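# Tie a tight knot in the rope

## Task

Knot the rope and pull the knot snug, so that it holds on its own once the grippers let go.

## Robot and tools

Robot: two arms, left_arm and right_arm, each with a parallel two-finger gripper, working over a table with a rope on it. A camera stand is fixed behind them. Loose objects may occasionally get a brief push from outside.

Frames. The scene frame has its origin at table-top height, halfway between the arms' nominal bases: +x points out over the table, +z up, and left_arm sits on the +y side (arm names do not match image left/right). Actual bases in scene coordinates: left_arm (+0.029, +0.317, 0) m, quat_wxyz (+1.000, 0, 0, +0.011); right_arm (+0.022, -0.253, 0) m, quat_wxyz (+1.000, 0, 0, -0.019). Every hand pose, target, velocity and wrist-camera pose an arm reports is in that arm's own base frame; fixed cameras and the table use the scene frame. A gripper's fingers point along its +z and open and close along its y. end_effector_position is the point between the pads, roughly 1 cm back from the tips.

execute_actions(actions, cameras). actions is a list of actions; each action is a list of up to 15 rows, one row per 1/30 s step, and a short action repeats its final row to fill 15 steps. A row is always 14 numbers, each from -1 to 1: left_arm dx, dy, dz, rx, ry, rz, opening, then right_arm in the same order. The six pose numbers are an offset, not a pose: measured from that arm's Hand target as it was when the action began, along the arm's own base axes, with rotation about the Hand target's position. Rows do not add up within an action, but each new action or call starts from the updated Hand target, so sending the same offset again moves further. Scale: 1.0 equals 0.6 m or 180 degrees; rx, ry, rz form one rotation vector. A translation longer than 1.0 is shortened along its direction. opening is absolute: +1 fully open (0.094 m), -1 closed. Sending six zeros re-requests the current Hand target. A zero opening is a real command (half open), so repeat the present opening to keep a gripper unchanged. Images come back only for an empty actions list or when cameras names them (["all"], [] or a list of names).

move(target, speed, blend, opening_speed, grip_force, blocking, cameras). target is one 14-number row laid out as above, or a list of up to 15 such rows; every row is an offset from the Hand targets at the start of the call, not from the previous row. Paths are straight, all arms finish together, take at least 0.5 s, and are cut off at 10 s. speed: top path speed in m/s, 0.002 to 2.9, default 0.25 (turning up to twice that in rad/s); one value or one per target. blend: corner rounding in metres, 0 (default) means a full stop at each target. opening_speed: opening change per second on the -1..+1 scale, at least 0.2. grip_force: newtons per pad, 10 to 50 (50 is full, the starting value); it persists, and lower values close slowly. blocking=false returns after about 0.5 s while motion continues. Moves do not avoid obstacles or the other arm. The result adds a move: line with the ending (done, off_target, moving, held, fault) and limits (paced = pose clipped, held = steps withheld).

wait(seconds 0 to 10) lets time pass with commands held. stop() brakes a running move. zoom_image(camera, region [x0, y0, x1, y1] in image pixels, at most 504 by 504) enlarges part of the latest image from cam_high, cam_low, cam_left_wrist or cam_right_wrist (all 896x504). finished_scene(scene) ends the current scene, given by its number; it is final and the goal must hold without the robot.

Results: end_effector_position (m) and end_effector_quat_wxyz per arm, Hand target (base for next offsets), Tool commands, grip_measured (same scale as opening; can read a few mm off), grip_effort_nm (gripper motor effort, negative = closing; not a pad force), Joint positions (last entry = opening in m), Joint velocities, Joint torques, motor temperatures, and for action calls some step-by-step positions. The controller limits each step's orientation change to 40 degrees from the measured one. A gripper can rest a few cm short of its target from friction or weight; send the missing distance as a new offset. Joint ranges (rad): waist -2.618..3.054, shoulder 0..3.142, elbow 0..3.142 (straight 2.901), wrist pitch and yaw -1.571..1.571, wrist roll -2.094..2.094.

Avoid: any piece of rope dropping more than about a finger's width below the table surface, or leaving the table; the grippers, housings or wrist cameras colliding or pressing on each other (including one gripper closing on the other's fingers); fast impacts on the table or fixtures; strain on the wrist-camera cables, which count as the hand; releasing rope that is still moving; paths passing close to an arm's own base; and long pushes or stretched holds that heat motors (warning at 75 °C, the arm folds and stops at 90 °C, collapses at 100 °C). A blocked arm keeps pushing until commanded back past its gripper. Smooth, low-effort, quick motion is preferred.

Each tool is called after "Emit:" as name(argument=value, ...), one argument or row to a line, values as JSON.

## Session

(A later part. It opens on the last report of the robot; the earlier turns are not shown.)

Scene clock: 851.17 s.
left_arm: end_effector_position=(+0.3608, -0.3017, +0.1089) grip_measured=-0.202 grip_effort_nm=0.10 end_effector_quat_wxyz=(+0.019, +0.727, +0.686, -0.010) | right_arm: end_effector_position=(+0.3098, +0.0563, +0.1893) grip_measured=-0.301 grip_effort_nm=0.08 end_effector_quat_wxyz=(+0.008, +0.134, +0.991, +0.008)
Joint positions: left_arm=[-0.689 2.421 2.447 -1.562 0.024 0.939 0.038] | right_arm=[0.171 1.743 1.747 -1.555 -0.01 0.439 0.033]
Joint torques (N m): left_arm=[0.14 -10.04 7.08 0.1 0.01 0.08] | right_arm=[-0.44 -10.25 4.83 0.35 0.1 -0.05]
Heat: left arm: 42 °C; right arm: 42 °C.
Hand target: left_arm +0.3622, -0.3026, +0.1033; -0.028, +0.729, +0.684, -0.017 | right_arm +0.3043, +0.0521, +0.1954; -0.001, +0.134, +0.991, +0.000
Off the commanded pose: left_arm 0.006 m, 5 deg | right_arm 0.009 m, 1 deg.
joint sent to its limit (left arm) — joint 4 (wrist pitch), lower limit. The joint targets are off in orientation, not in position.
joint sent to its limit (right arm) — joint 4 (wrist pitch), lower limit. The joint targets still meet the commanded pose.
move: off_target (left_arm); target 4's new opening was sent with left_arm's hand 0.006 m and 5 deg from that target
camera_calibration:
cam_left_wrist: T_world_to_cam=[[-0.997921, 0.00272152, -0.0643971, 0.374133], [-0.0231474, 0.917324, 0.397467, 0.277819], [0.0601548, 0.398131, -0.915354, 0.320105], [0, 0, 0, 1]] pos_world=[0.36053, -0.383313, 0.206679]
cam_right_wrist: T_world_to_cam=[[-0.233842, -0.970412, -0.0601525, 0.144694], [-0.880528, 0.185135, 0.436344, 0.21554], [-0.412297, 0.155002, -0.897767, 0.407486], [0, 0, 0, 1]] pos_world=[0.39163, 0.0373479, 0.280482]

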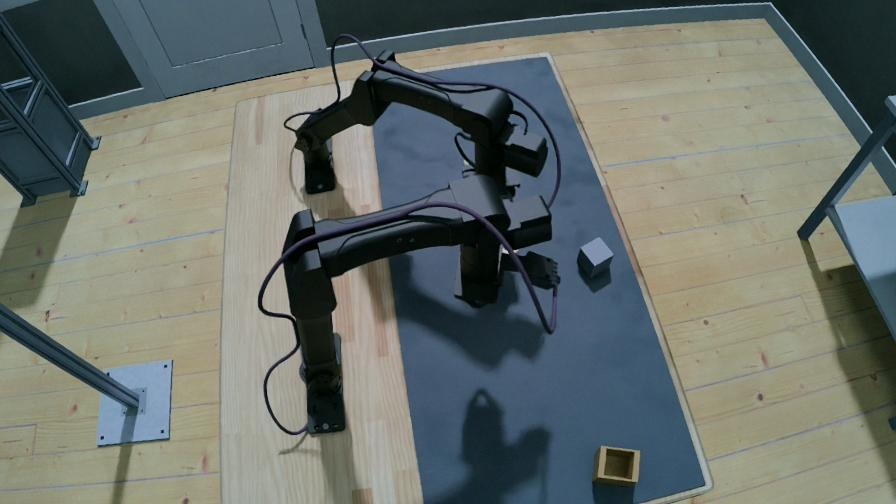

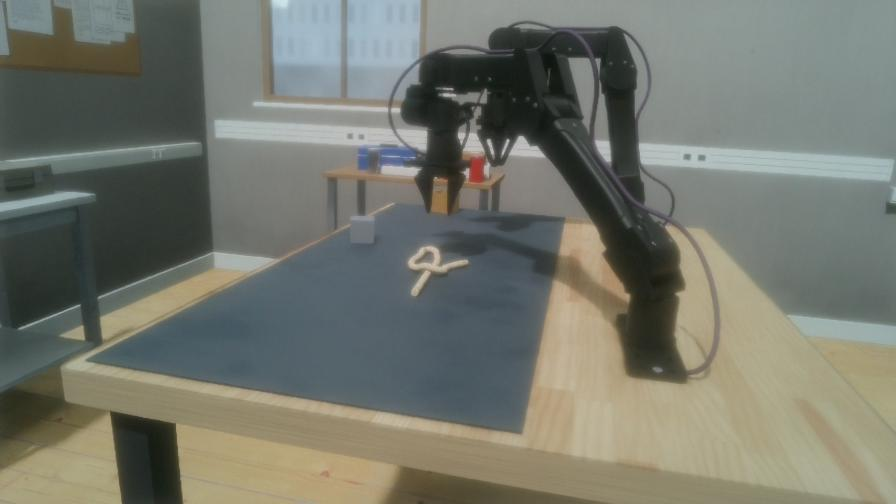

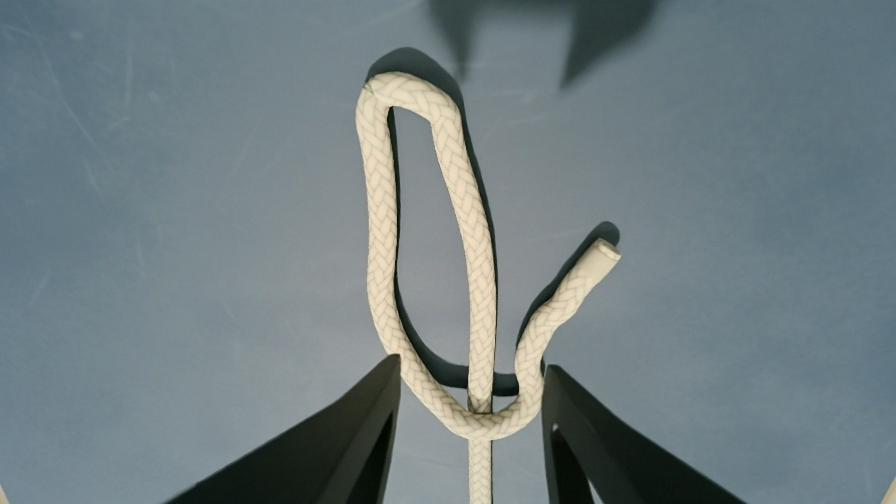

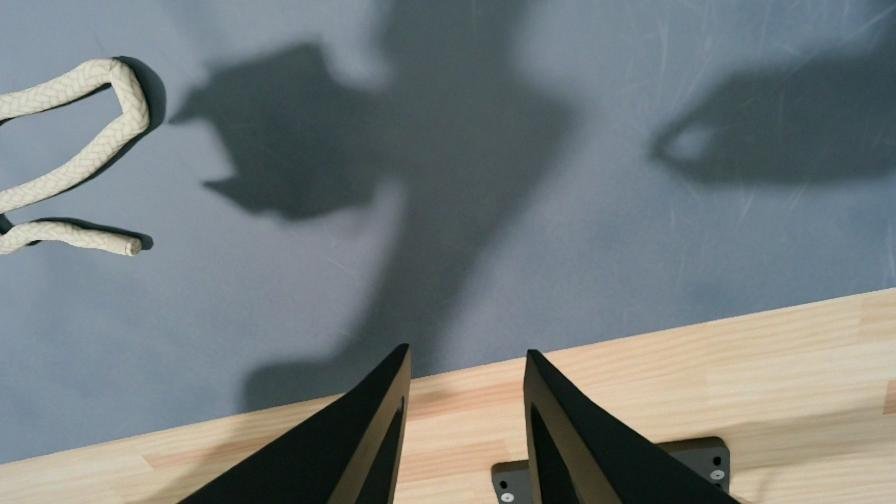

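Emit:
move(
  target=[
    [0,0,-0.1,0,0,0,-0.2,0,0,0,0,0,0,-0.3],
    [0,0,-0.158,0,0,0,-0.2,0,0,0,0,0,0,-0.3],
    [0,0,-0.158,0,0,0,-0.95,0,0,0,0,0,0,-0.3],
    [0,0,-0.06,0,0,0,-0.95,0,0,0,0,0,0,-0.3],
    [-0.19,0.01,-0.06,0,0,0,-0.95,0,0,0,0,0,0,-0.3],
    [-0.19,0.01,-0.15,0,0,0,-0.95,0,0,0,0,0,0,-0.3],
  ],
  speed=[0.2,0.1,0.1,0.12,0.1,0.1],
  opening_speed=2,
  cameras=["all"],
)

Scene clock: 873.03 s.
left_arm: end_effector_position=(+0.2502, -0.2961, +0.0224) grip_measured=-0.833 grip_effort_nm=-1.02 end_effector_quat_wxyz=(-0.022, +0.731, +0.682, -0.011) | right_arm: end_effector_position=(+0.3098, +0.0563, +0.1893) grip_measured=-0.301 grip_effort_nm=0.08 end_effector_quat_wxyz=(+0.008, +0.134, +0.991, +0.008)
Joint positions: left_arm=[-0.86 2.116 1.587 -1.085 0.024 0.78 0.008] | right_arm=[0.171 1.743 1.747 -1.555 -0.01 0.439 0.033]
Joint torques (N m): left_arm=[0.14 -8.5 4.4 0.25 0.11 -0.04] | right_arm=[-0.46 -10.24 4.9 0.35 0.08 -0.04]
Heat: left arm: 43 °C; right arm: 42 °C.
Hand target: left_arm +0.2483, -0.2967, +0.0133; -0.028, +0.729, +0.684, -0.016 | right_arm +0.3043, +0.0521, +0.1954; -0.001, +0.134, +0.991, +0.000
Off the commanded pose: left_arm 0.009 m, 1 deg | right_arm 0.009 m, 1 deg.
joint sent to its limit (right arm) — joint 4 (wrist pitch), lower limit. The joint targets still meet the commanded pose.
move: done
camera_calibration:
cam_left_wrist: T_world_to_cam=[[-0.999835, 0.017232, -0.00575622, 0.261625], [0.0127989, 0.892939, 0.449995, 0.287043], [0.0128942, 0.449847, -0.893013, 0.272019], [0, 0, 0, 1]] pos_world=[0.254401, -0.383187, 0.115255]
cam_right_wrist: T_world_to_cam=[[-0.233842, -0.970412, -0.0601525, 0.144694], [-0.880528, 0.185135, 0.436344, 0.21554], [-0.412297, 0.155002, -0.897767, 0.407486], [0, 0, 0, 1]] pos_world=[0.39163, 0.0373479, 0.280482]

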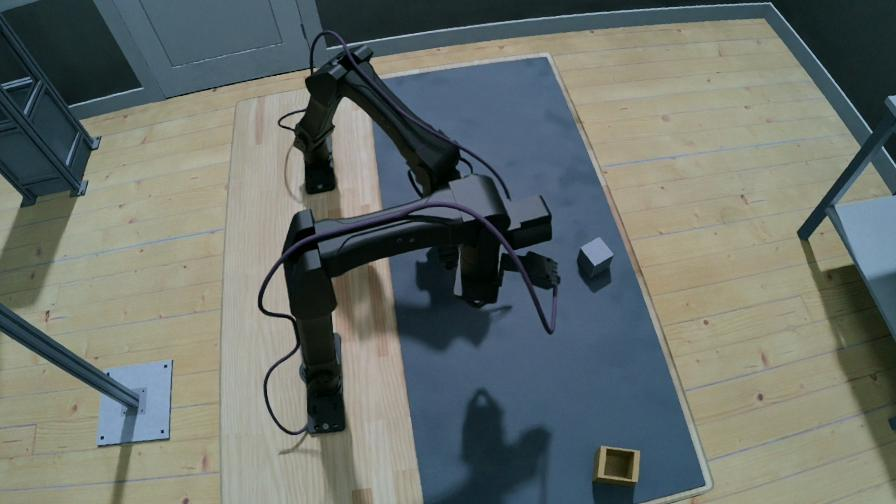

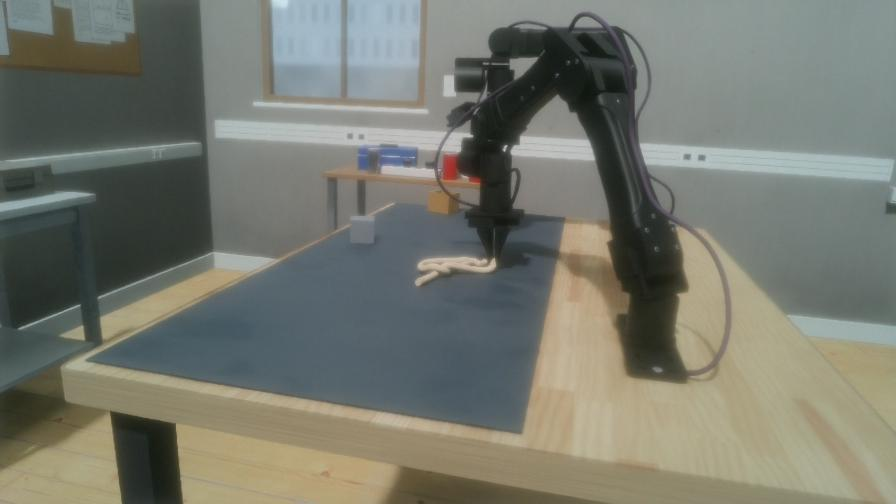

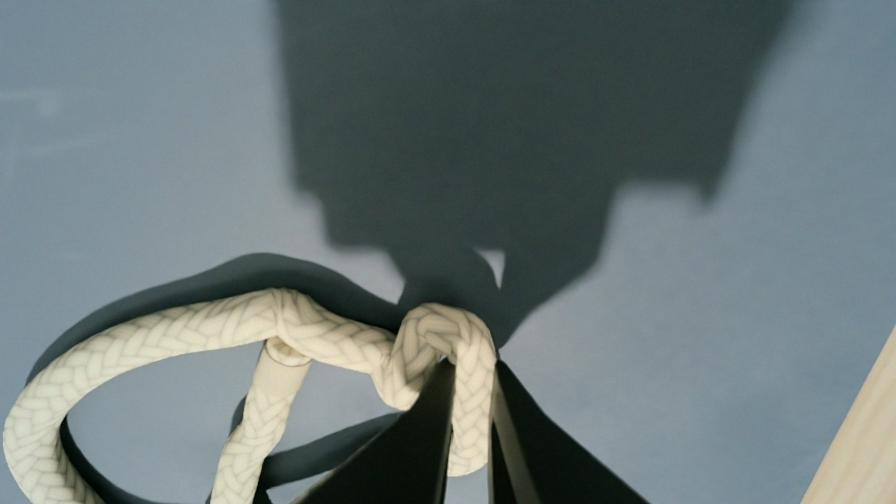

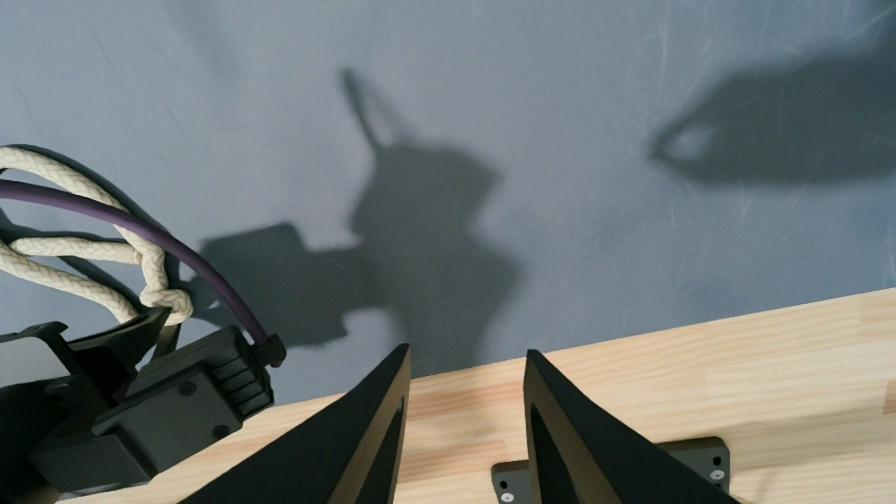

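Emit:
move(
  target=[
    [0,0,0,0,0,0,-0.55,0,0,0,0,0,0,-0.3],
    [0,0.0,0.15,0,0,0,-0.55,0,0,0,0,0,0,-0.3],
    [0.06,0.02,0.17,0,0,0,-0.3,0,0,0,0,0,0,-0.3],
  ],
  speed=[0.1,0.1,0.2],
  opening_speed=1,
  cameras=["cam_left_wrist","cam_right_wrist"],
)

Scene clock: 883.87 s.
left_arm: end_effector_position=(+0.2857, -0.2812, +0.1173) grip_measured=-0.302 grip_effort_nm=0.09 end_effector_quat_wxyz=(-0.022, +0.725, +0.688, -0.012) | right_arm: end_effector_position=(+0.3098, +0.0563, +0.1893) grip_measured=-0.301 grip_effort_nm=0.07 end_effector_quat_wxyz=(+0.008, +0.134, +0.991, +0.008)
Joint positions: left_arm=[-0.77 2.137 2 -1.48 0.022 0.854 0.033] | right_arm=[0.171 1.743 1.747 -1.555 -0.01 0.439 0.033]
Joint torques (N m): left_arm=[-0.32 -8.72 6.91 -0.08 0.08 0.09] | right_arm=[-0.47 -10.26 4.77 0.36 0.08 -0.05]
Heat: left arm: 44 °C; right arm: 42 °C.
Hand target: left_arm +0.2843, -0.2846, +0.1152; -0.028, +0.729, +0.684, -0.016 | right_arm +0.3043, +0.0521, +0.1954; -0.001, +0.134, +0.991, +0.000
Off the commanded pose: left_arm 0.004 m, 1 deg | right_arm 0.009 m, 1 deg.
joint sent to its limit (right arm) — joint 4 (wrist pitch), lower limit. The joint targets still meet the commanded pose.
move: done
camera_calibration:
cam_left_wrist: T_world_to_cam=[[-0.99999, 0.00121727, -0.00440392, 0.292687], [-0.000892276, 0.893273, 0.449514, 0.234639], [0.00448109, 0.449513, -0.893262, 0.352013], [0, 0, 0, 1]] pos_world=[0.291316, -0.368187, 0.210255]
cam_right_wrist: T_world_to_cam=[[-0.233842, -0.970412, -0.0601525, 0.144694], [-0.880528, 0.185135, 0.436344, 0.21554], [-0.412297, 0.155002, -0.897767, 0.407486], [0, 0, 0, 1]] pos_world=[0.39163, 0.0373479, 0.280482]
Images, in order (width x height): cam_left_wrist 896x504, cam_right_wrist 896x504.

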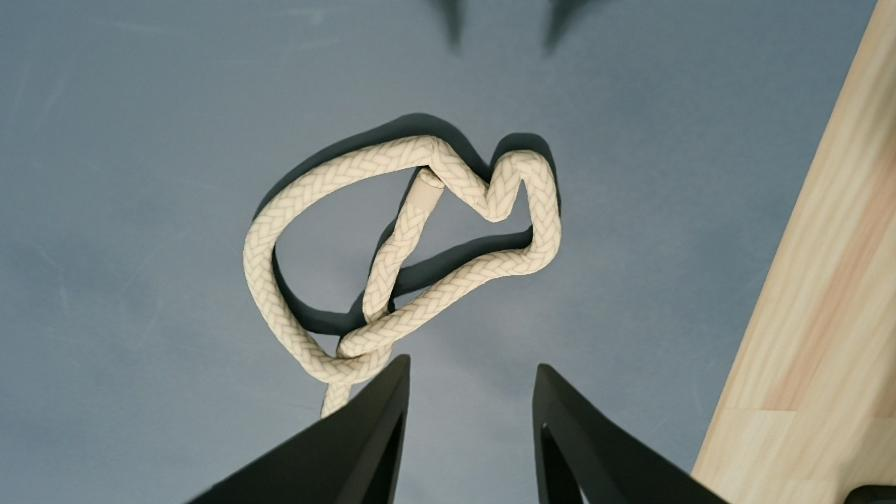

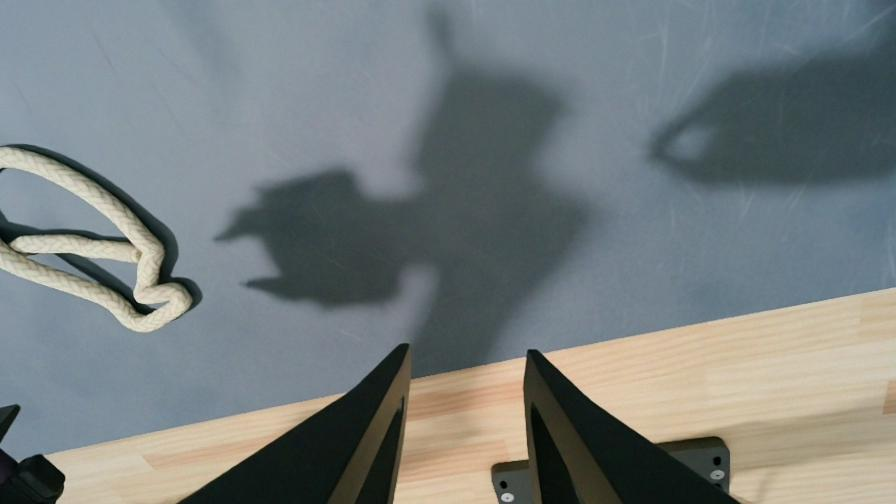

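Emit:
move(
  target=[
    [0.076,0.54,0.1,0,0,0,-0.3,0.016,0.2,0,0,0,0.25,-0.3],
    [0.076,0.54,0.1,0,0,0,-0.3,0.016,0.455,-0.16,0,0,0.47,-0.3],
  ],
  speed=0.25,
  cameras=["all"],
)

Scene clock: 909.43 s.
left_arm: end_effector_position=(+0.3347, +0.0438, +0.1700) grip_measured=-0.302 grip_effort_nm=0.09 end_effector_quat_wxyz=(-0.019, +0.682, +0.731, +0.008) | right_arm: end_effector_position=(+0.3118, +0.3247, +0.1001) grip_measured=-0.301 grip_effort_nm=0.08 end_effector_quat_wxyz=(+0.002, -0.566, +0.824, +0.000)
Joint positions: left_arm=[0.106 1.852 1.804 -1.536 -0.039 1.606 0.033] | right_arm=[0.804 2.323 2.24 -1.484 0.001 -0.399 0.033]
Joint torques (N m): left_arm=[-0.28 -7.72 6.91 -0.25 0.11 1.55] | right_arm=[-0.32 -11.74 8.05 0.31 -0.04 -0.05]
Heat: left arm: 42 °C; right arm: 42 °C.
Hand target: left_arm +0.3299, +0.0394, +0.1752; -0.028, +0.729, +0.684, -0.017 | right_arm +0.3137, +0.3252, +0.0995; -0.001, -0.568, +0.823, -0.001
Off the commanded pose: left_arm 0.008 m, 8 deg | right_arm 0.002 m, 0 deg.
joint sent to its limit (left arm) — joint 4 (wrist pitch), lower limit. The joint targets still meet the commanded pose.
move: off_target (left_arm)
camera_calibration:
cam_left_wrist: T_world_to_cam=[[-0.99189, -0.120567, -0.040218, 0.350211], [-0.125255, 0.873586, 0.470275, -0.0402789], [-0.0215659, 0.471498, -0.881603, 0.258513], [0, 0, 0, 1]] pos_world=[0.347901, -0.0444775, 0.260933]
cam_right_wrist: T_world_to_cam=[[0.943202, -0.329751, -0.0404225, -0.176649], [-0.277861, -0.849709, 0.448093, 0.353408], [-0.182106, -0.41141, -0.893073, 0.39836], [0, 0, 0, 1]] pos_world=[0.337358, 0.405934, 0.190265]

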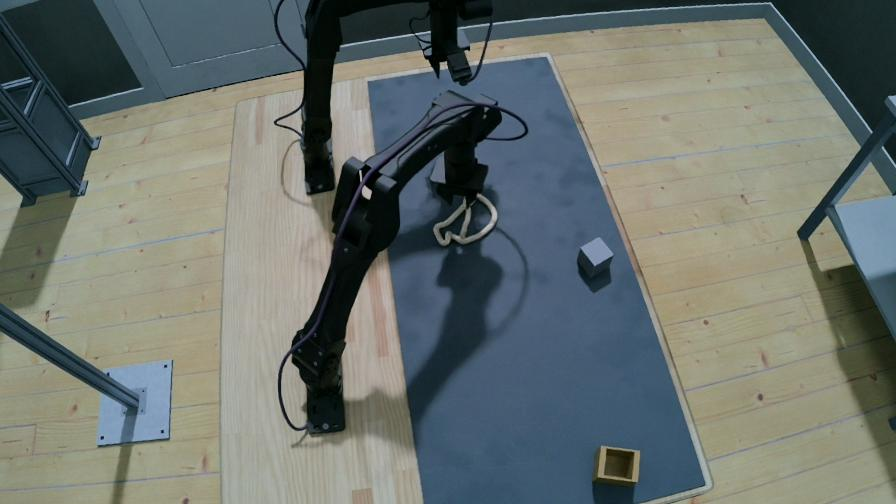

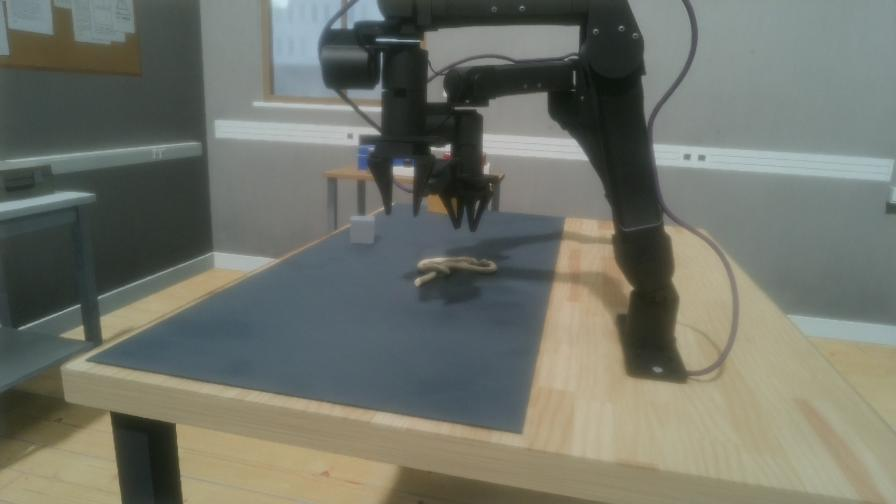

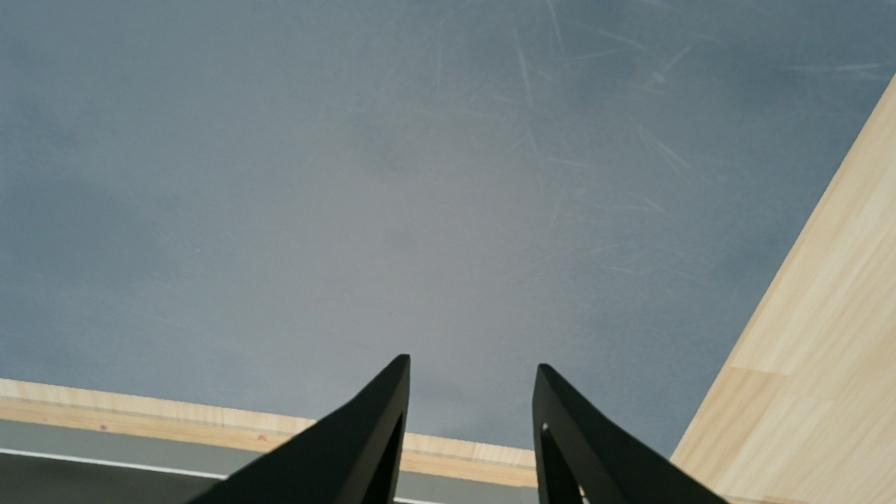

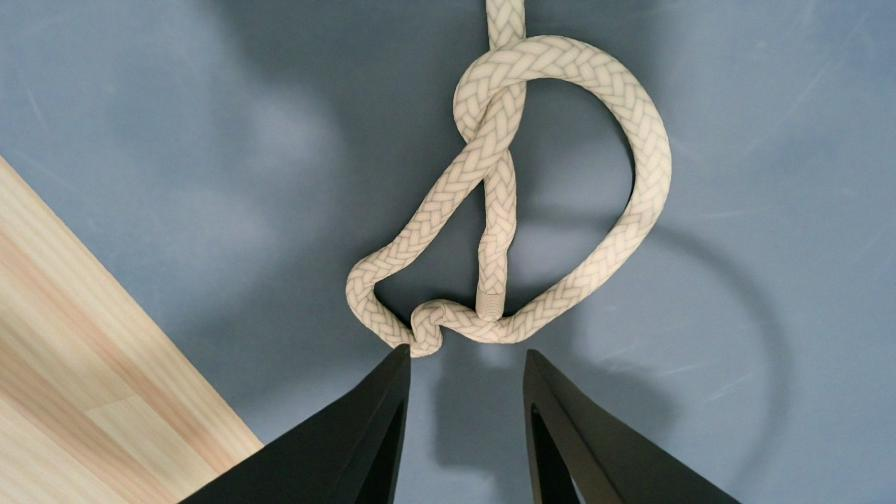

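Emit:
move(
  target=[
    [0,0,0,0,0,0,-0.3,0.006,-0.035,-0.09,0,0,0,-0.45],
    [0,0,0,0,0,0,-0.3,0.006,-0.035,-0.143,0,0,0,-0.45],
    [0,0,0,0,0,0,-0.3,0.006,-0.035,-0.143,0,0,0,-0.95],
    [0,0,0,0,0,0,-0.3,0.006,-0.035,-0.03,0,0,0,-0.95],
  ],
  speed=[0.2,0.08,0.1,0.08],
  opening_speed=2,
  cameras=["cam_right_wrist","cam_low","cam_high"],
)

Scene clock: 931.23 s.
left_arm: end_effector_position=(+0.3347, +0.0438, +0.1700) grip_measured=-0.302 grip_effort_nm=0.09 end_effector_quat_wxyz=(-0.019, +0.682, +0.731, +0.008) | right_arm: end_effector_position=(+0.3170, +0.2991, +0.0648) grip_measured=-0.839 grip_effort_nm=-1.02 end_effector_quat_wxyz=(-0.017, -0.564, +0.825, -0.010)
Joint positions: left_arm=[0.106 1.852 1.804 -1.536 -0.039 1.606 0.033] | right_arm=[0.76 2.285 2.033 -1.355 0.014 -0.439 0.008]
Joint torques (N m): left_arm=[-0.2 -7.83 6.97 -0.28 0.11 1.51] | right_arm=[0.17 -15.23 7.98 0.22 -0.13 -0.07]
Heat: left arm: 42 °C; right arm: 46 °C.
Hand target: left_arm +0.3299, +0.0394, +0.1752; -0.028, +0.729, +0.684, -0.017 | right_arm +0.3173, +0.3041, +0.0815; -0.001, -0.568, +0.823, -0.001
Off the commanded pose: left_arm 0.008 m, 8 deg | right_arm 0.017 m, 2 deg.
joint sent to its limit (left arm) — joint 4 (wrist pitch), lower limit. The joint targets still meet the commanded pose.
move: off_target (left_arm, right_arm); target 3's new opening was sent with right_arm's hand 0.011 m and 2 deg from that target
camera_calibration:
cam_right_wrist: T_world_to_cam=[[0.941132, -0.334765, -0.0469241, -0.188895], [-0.271713, -0.831734, 0.484139, 0.339232], [-0.201101, -0.442889, -0.873732, 0.371386], [0, 0, 0, 1]] pos_world=[0.344635, 0.383398, 0.151392]
Images, in order (width x height): cam_high 896x504, cam_low 896x504, cam_right_wrist 896x504.

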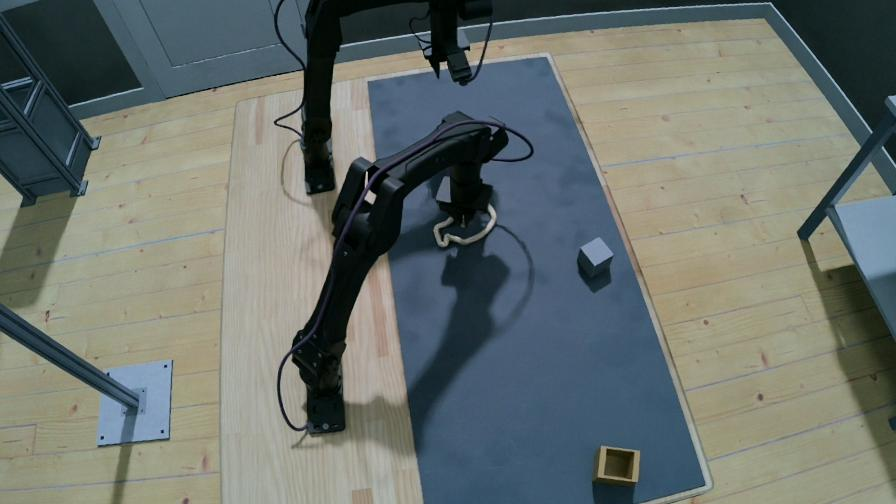

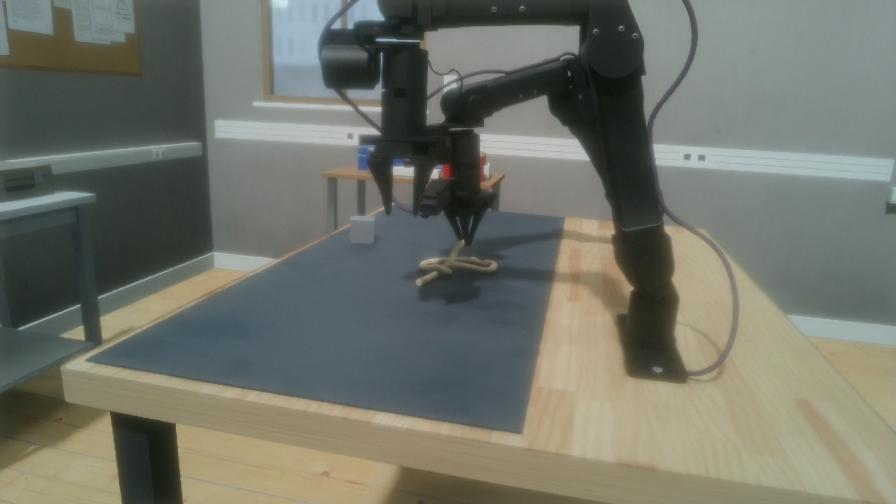

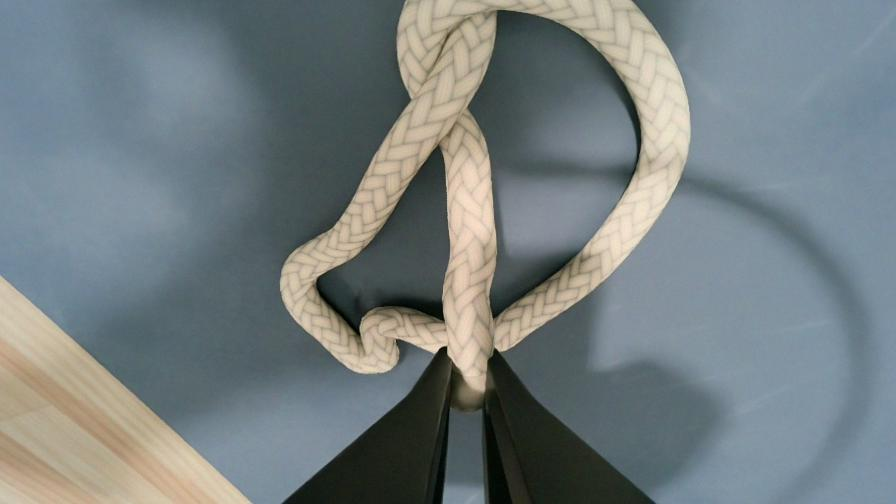

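Emit:
move(
  target=[
    [0,0,0,0,0,0,-0.3,0,-0.15,0,0,0,0,-0.95],
    [0.02,-0.25,-0.06,0,0,0,-0.3,0.0,-0.2,-0.05,0,0,0,-0.95],
  ],
  speed=[0.08,0.15],
  cameras=["all"],
)

Scene clock: 944.00 s.
left_arm: end_effector_position=(+0.3362, -0.1074, +0.1395) grip_measured=-0.302 grip_effort_nm=0.09 end_effector_quat_wxyz=(-0.036, +0.731, +0.682, -0.013) | right_arm: end_effector_position=(+0.3139, +0.1814, +0.0417) grip_measured=-0.839 grip_effort_nm=-1.02 end_effector_quat_wxyz=(-0.023, -0.566, +0.824, -0.005)
Joint positions: left_arm=[-0.318 1.964 1.831 -1.513 -0.011 1.322 0.033] | right_arm=[0.527 2.004 1.498 -1.111 0.013 -0.677 0.008]
Joint torques (N m): left_arm=[0.25 -7.41 6.94 0.05 0.11 0.01] | right_arm=[-0.39 -13.53 4.7 0.52 -0.11 -0.07]
Motor temperatures (°C): left_arm=[29 42 38 29 31 30 32] | right_arm=[30 49 36 32 28 30 29]
Heat: left arm: 42 °C; right arm: 49 °C.
Hand target: left_arm +0.3420, -0.1106, +0.1393; -0.028, +0.729, +0.684, -0.016 | right_arm +0.3174, +0.1841, +0.0514; -0.001, -0.568, +0.823, -0.001
Off the commanded pose: left_arm 0.007 m, 1 deg | right_arm 0.011 m, 3 deg.
move: off_target (right_arm)
camera_calibration:
cam_left_wrist: T_world_to_cam=[[-0.999707, 0.0178927, 0.0162921, 0.341918], [0.0234185, 0.884941, 0.465114, 0.0583235], [-0.00609544, 0.46536, -0.885101, 0.29764], [0, 0, 0, 1]] pos_world=[0.342266, -0.196241, 0.230744]
cam_right_wrist: T_world_to_cam=[[0.9418, -0.330232, -0.0629213, -0.226856], [-0.259698, -0.833548, 0.487602, 0.248157], [-0.213469, -0.442883, -0.870796, 0.30224], [0, 0, 0, 1]] pos_world=[0.342618, 0.265793, 0.127913]

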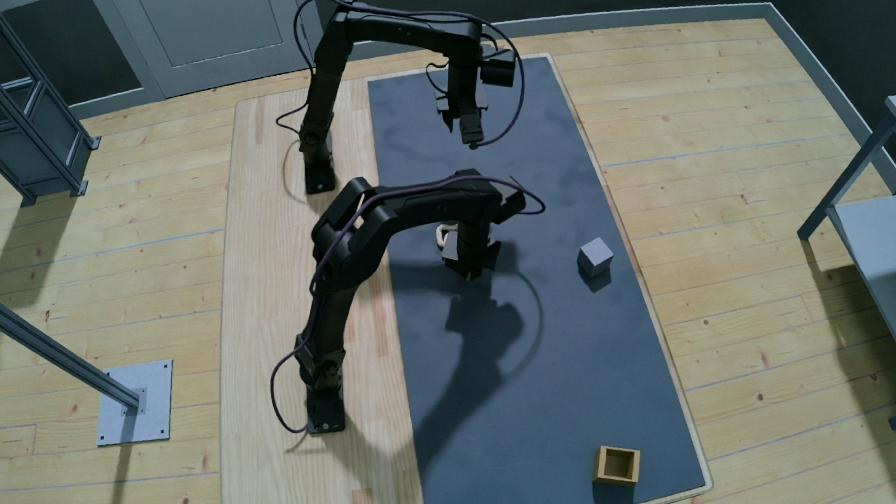

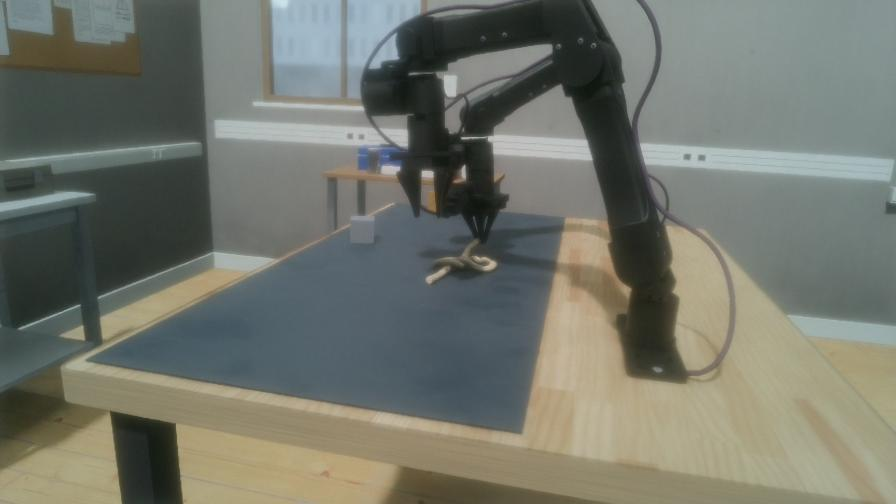

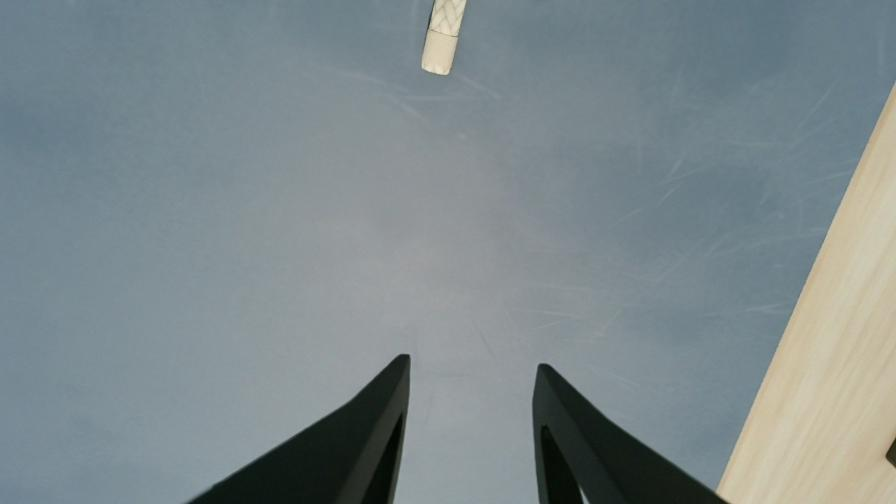

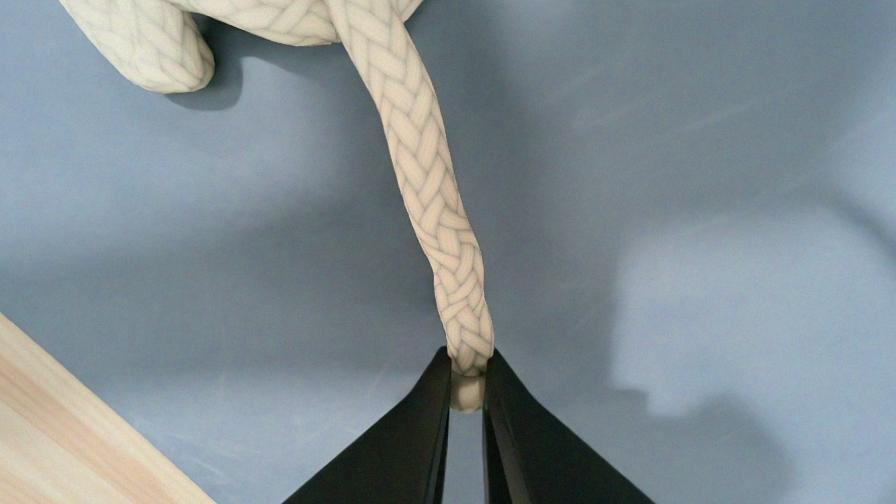

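Emit:
move(
  target=[
    [0,0,0.02,0,0,0.5,-0.3,0,0,0,0,0,0,-0.95],
    [0,-0.15,-0.08,0,0,0.93,-0.3,0,0,0,0,0,0,-0.95],
  ],
  speed=0.3,
  blend=[0.01,0],
  cameras=["all"],
)

Scene clock: 964.80 s.
left_arm: end_effector_position=(+0.3429, -0.2038, +0.1014) grip_measured=-0.301 grip_effort_nm=0.09 end_effector_quat_wxyz=(+0.010, -0.597, +0.801, -0.046) | right_arm: end_effector_position=(+0.3139, +0.1814, +0.0417) grip_measured=-0.839 grip_effort_nm=-1.02 end_effector_quat_wxyz=(-0.023, -0.566, +0.824, -0.005)
Joint positions: left_arm=[-0.531 1.976 1.695 -1.197 0.017 -1.813 0.033] | right_arm=[0.527 2.004 1.498 -1.111 0.013 -0.677 0.008]
Joint torques (N m): left_arm=[-0.27 -7.66 4.97 0.34 -0.24 -0.04] | right_arm=[-0.38 -13.49 4.67 0.51 -0.11 -0.1]
Heat: left arm: 42 °C; right arm: 51 °C.
Hand target: left_arm +0.3419, -0.2006, +0.0913; +0.013, -0.600, +0.800, -0.029 | right_arm +0.3173, +0.1841, +0.0514; -0.001, -0.567, +0.823, -0.001
Off the commanded pose: left_arm 0.011 m, 2 deg | right_arm 0.011 m, 3 deg.
move: off_target (left_arm, right_arm)
camera_calibration:
cam_left_wrist: T_world_to_cam=[[0.971435, -0.235289, 0.0308863, -0.378024], [-0.221552, -0.852593, 0.473287, -0.109775], [-0.0850256, -0.46661, -0.880367, 0.145287], [0, 0, 0, 1]] pos_world=[0.355258, -0.114746, 0.191537]
cam_right_wrist: T_world_to_cam=[[0.9418, -0.330232, -0.0629213, -0.226856], [-0.259698, -0.833548, 0.487602, 0.248157], [-0.213469, -0.442883, -0.870796, 0.30224], [0, 0, 0, 1]] pos_world=[0.342618, 0.265793, 0.127913]

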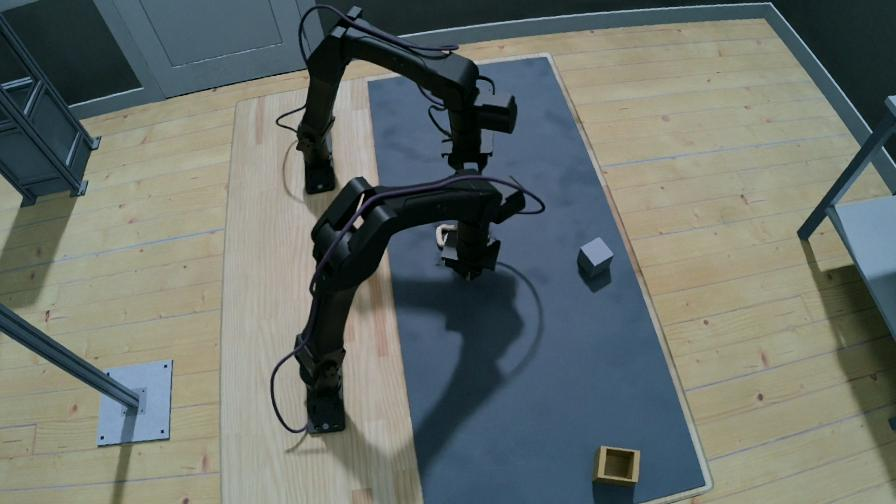

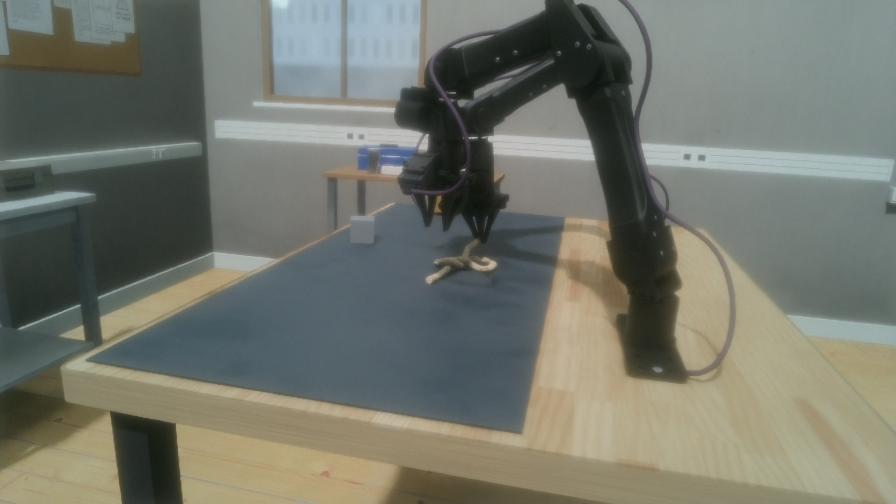

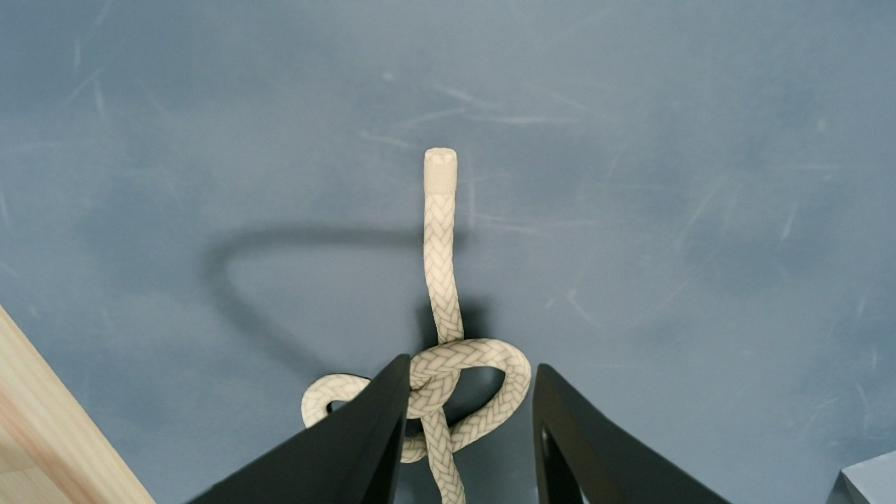

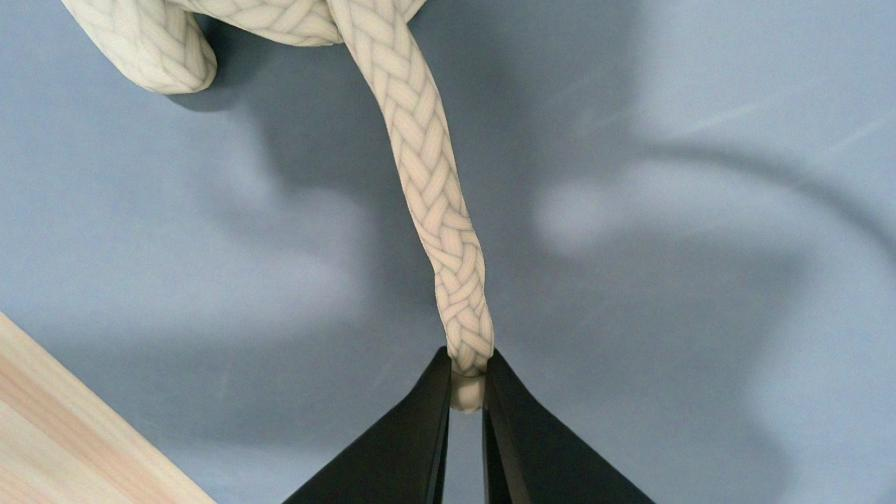

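Emit:
move(
  target=[
    [-0.013,-0.002,-0.142,0,0,0.05,-0.3,0,0,0,0,0,0,-0.95],
    [-0.013,-0.002,-0.142,0,0,0.05,-0.97,0,0,0,0,0,0,-0.97],
    [-0.013,0.05,-0.1,0,0,0.05,-0.97,0,0,0,0,0,0,-0.97],
    [-0.013,0.1,-0.1,0,0,0.05,-0.97,0,-0.05,0,0,0,0,-0.97],
  ],
  speed=[0.1,0.1,0.05,0.04],
  opening_speed=2,
  cameras=["all"],
)

Scene clock: 985.77 s.
left_arm: end_effector_position=(+0.3371, -0.1458, +0.0256) grip_measured=-0.834 grip_effort_nm=-1.02 end_effector_quat_wxyz=(+0.009, -0.661, +0.750, -0.029) | right_arm: end_effector_position=(+0.3145, +0.1517, +0.0435) grip_measured=-0.839 grip_effort_nm=-1.02 end_effector_quat_wxyz=(-0.021, -0.566, +0.824, -0.003)
Joint positions: left_arm=[-0.406 1.944 1.344 -0.91 0.009 -1.852 0.008] | right_arm=[0.453 1.948 1.426 -1.09 0.013 -0.75 0.008]
Joint torques (N m): left_arm=[0.17 -10.59 4.4 0.16 -0.18 0.11] | right_arm=[-0.24 -12.57 4.67 0.5 -0.11 -0.11]
Heat: left arm: 42 °C; right arm: 52 °C.
Hand target: left_arm +0.3342, -0.1407, +0.0313; +0.016, -0.661, +0.750, -0.028 | right_arm +0.3174, +0.1542, +0.0515; -0.001, -0.567, +0.823, -0.001
Off the commanded pose: left_arm 0.008 m, 1 deg | right_arm 0.009 m, 2 deg.
move: done; target 2's new opening was sent with right_arm's hand 0.011 m and 3 deg from that target
camera_calibration:
cam_left_wrist: T_world_to_cam=[[0.99722, -0.0744887, 0.00193911, -0.340882], [-0.0669833, -0.884734, 0.461259, -0.0822517], [-0.032643, -0.460106, -0.887264, 0.0886391], [0, 0, 0, 1]] pos_world=[0.337318, -0.0573793, 0.117247]
cam_right_wrist: T_world_to_cam=[[0.941383, -0.331502, -0.0624829, -0.236769], [-0.2621, -0.83537, 0.483178, 0.22383], [-0.212371, -0.438479, -0.87329, 0.289885], [0, 0, 0, 1]] pos_world=[0.34312, 0.2356, 0.13021]

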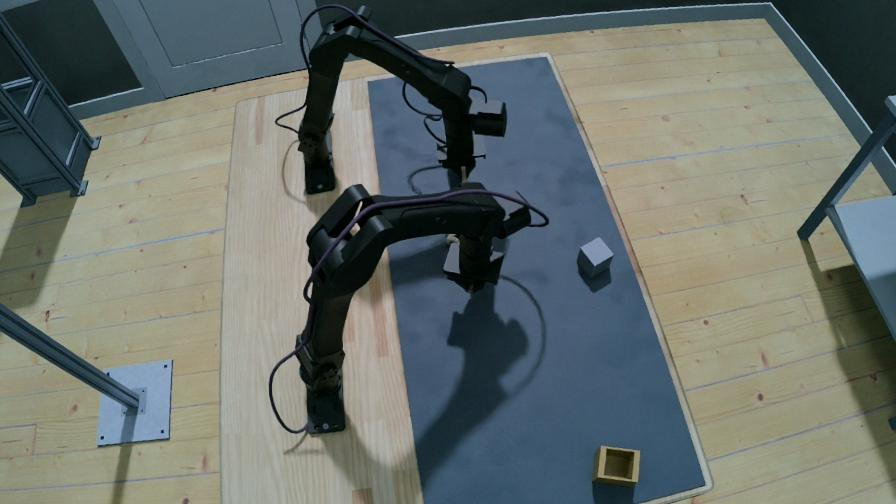

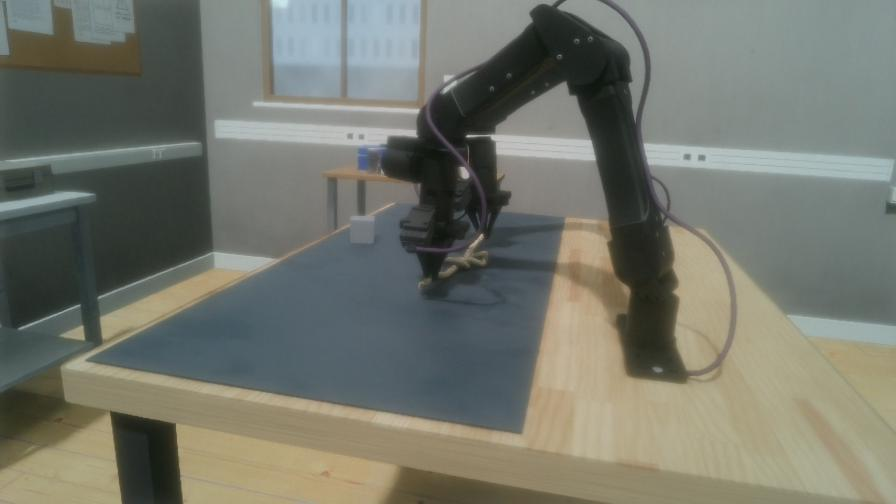

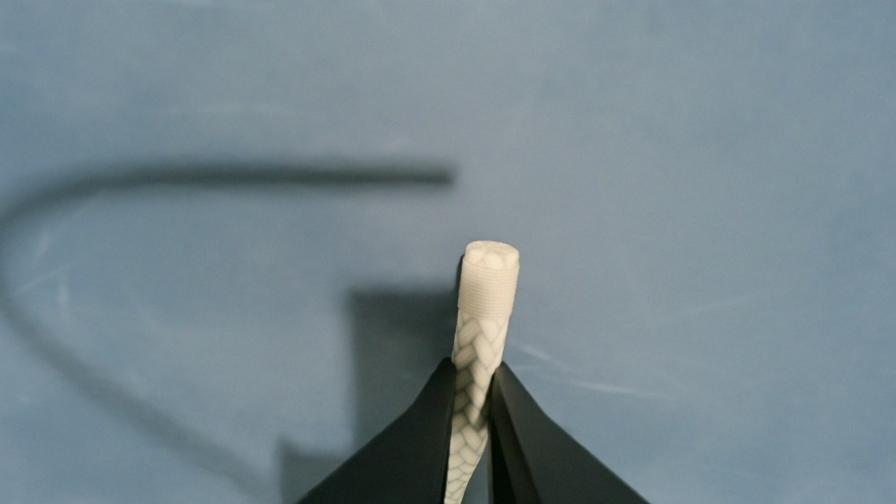

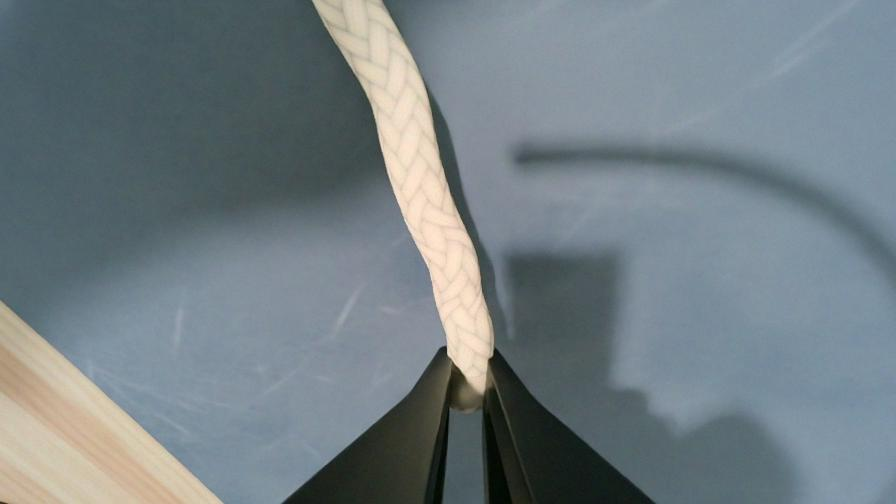

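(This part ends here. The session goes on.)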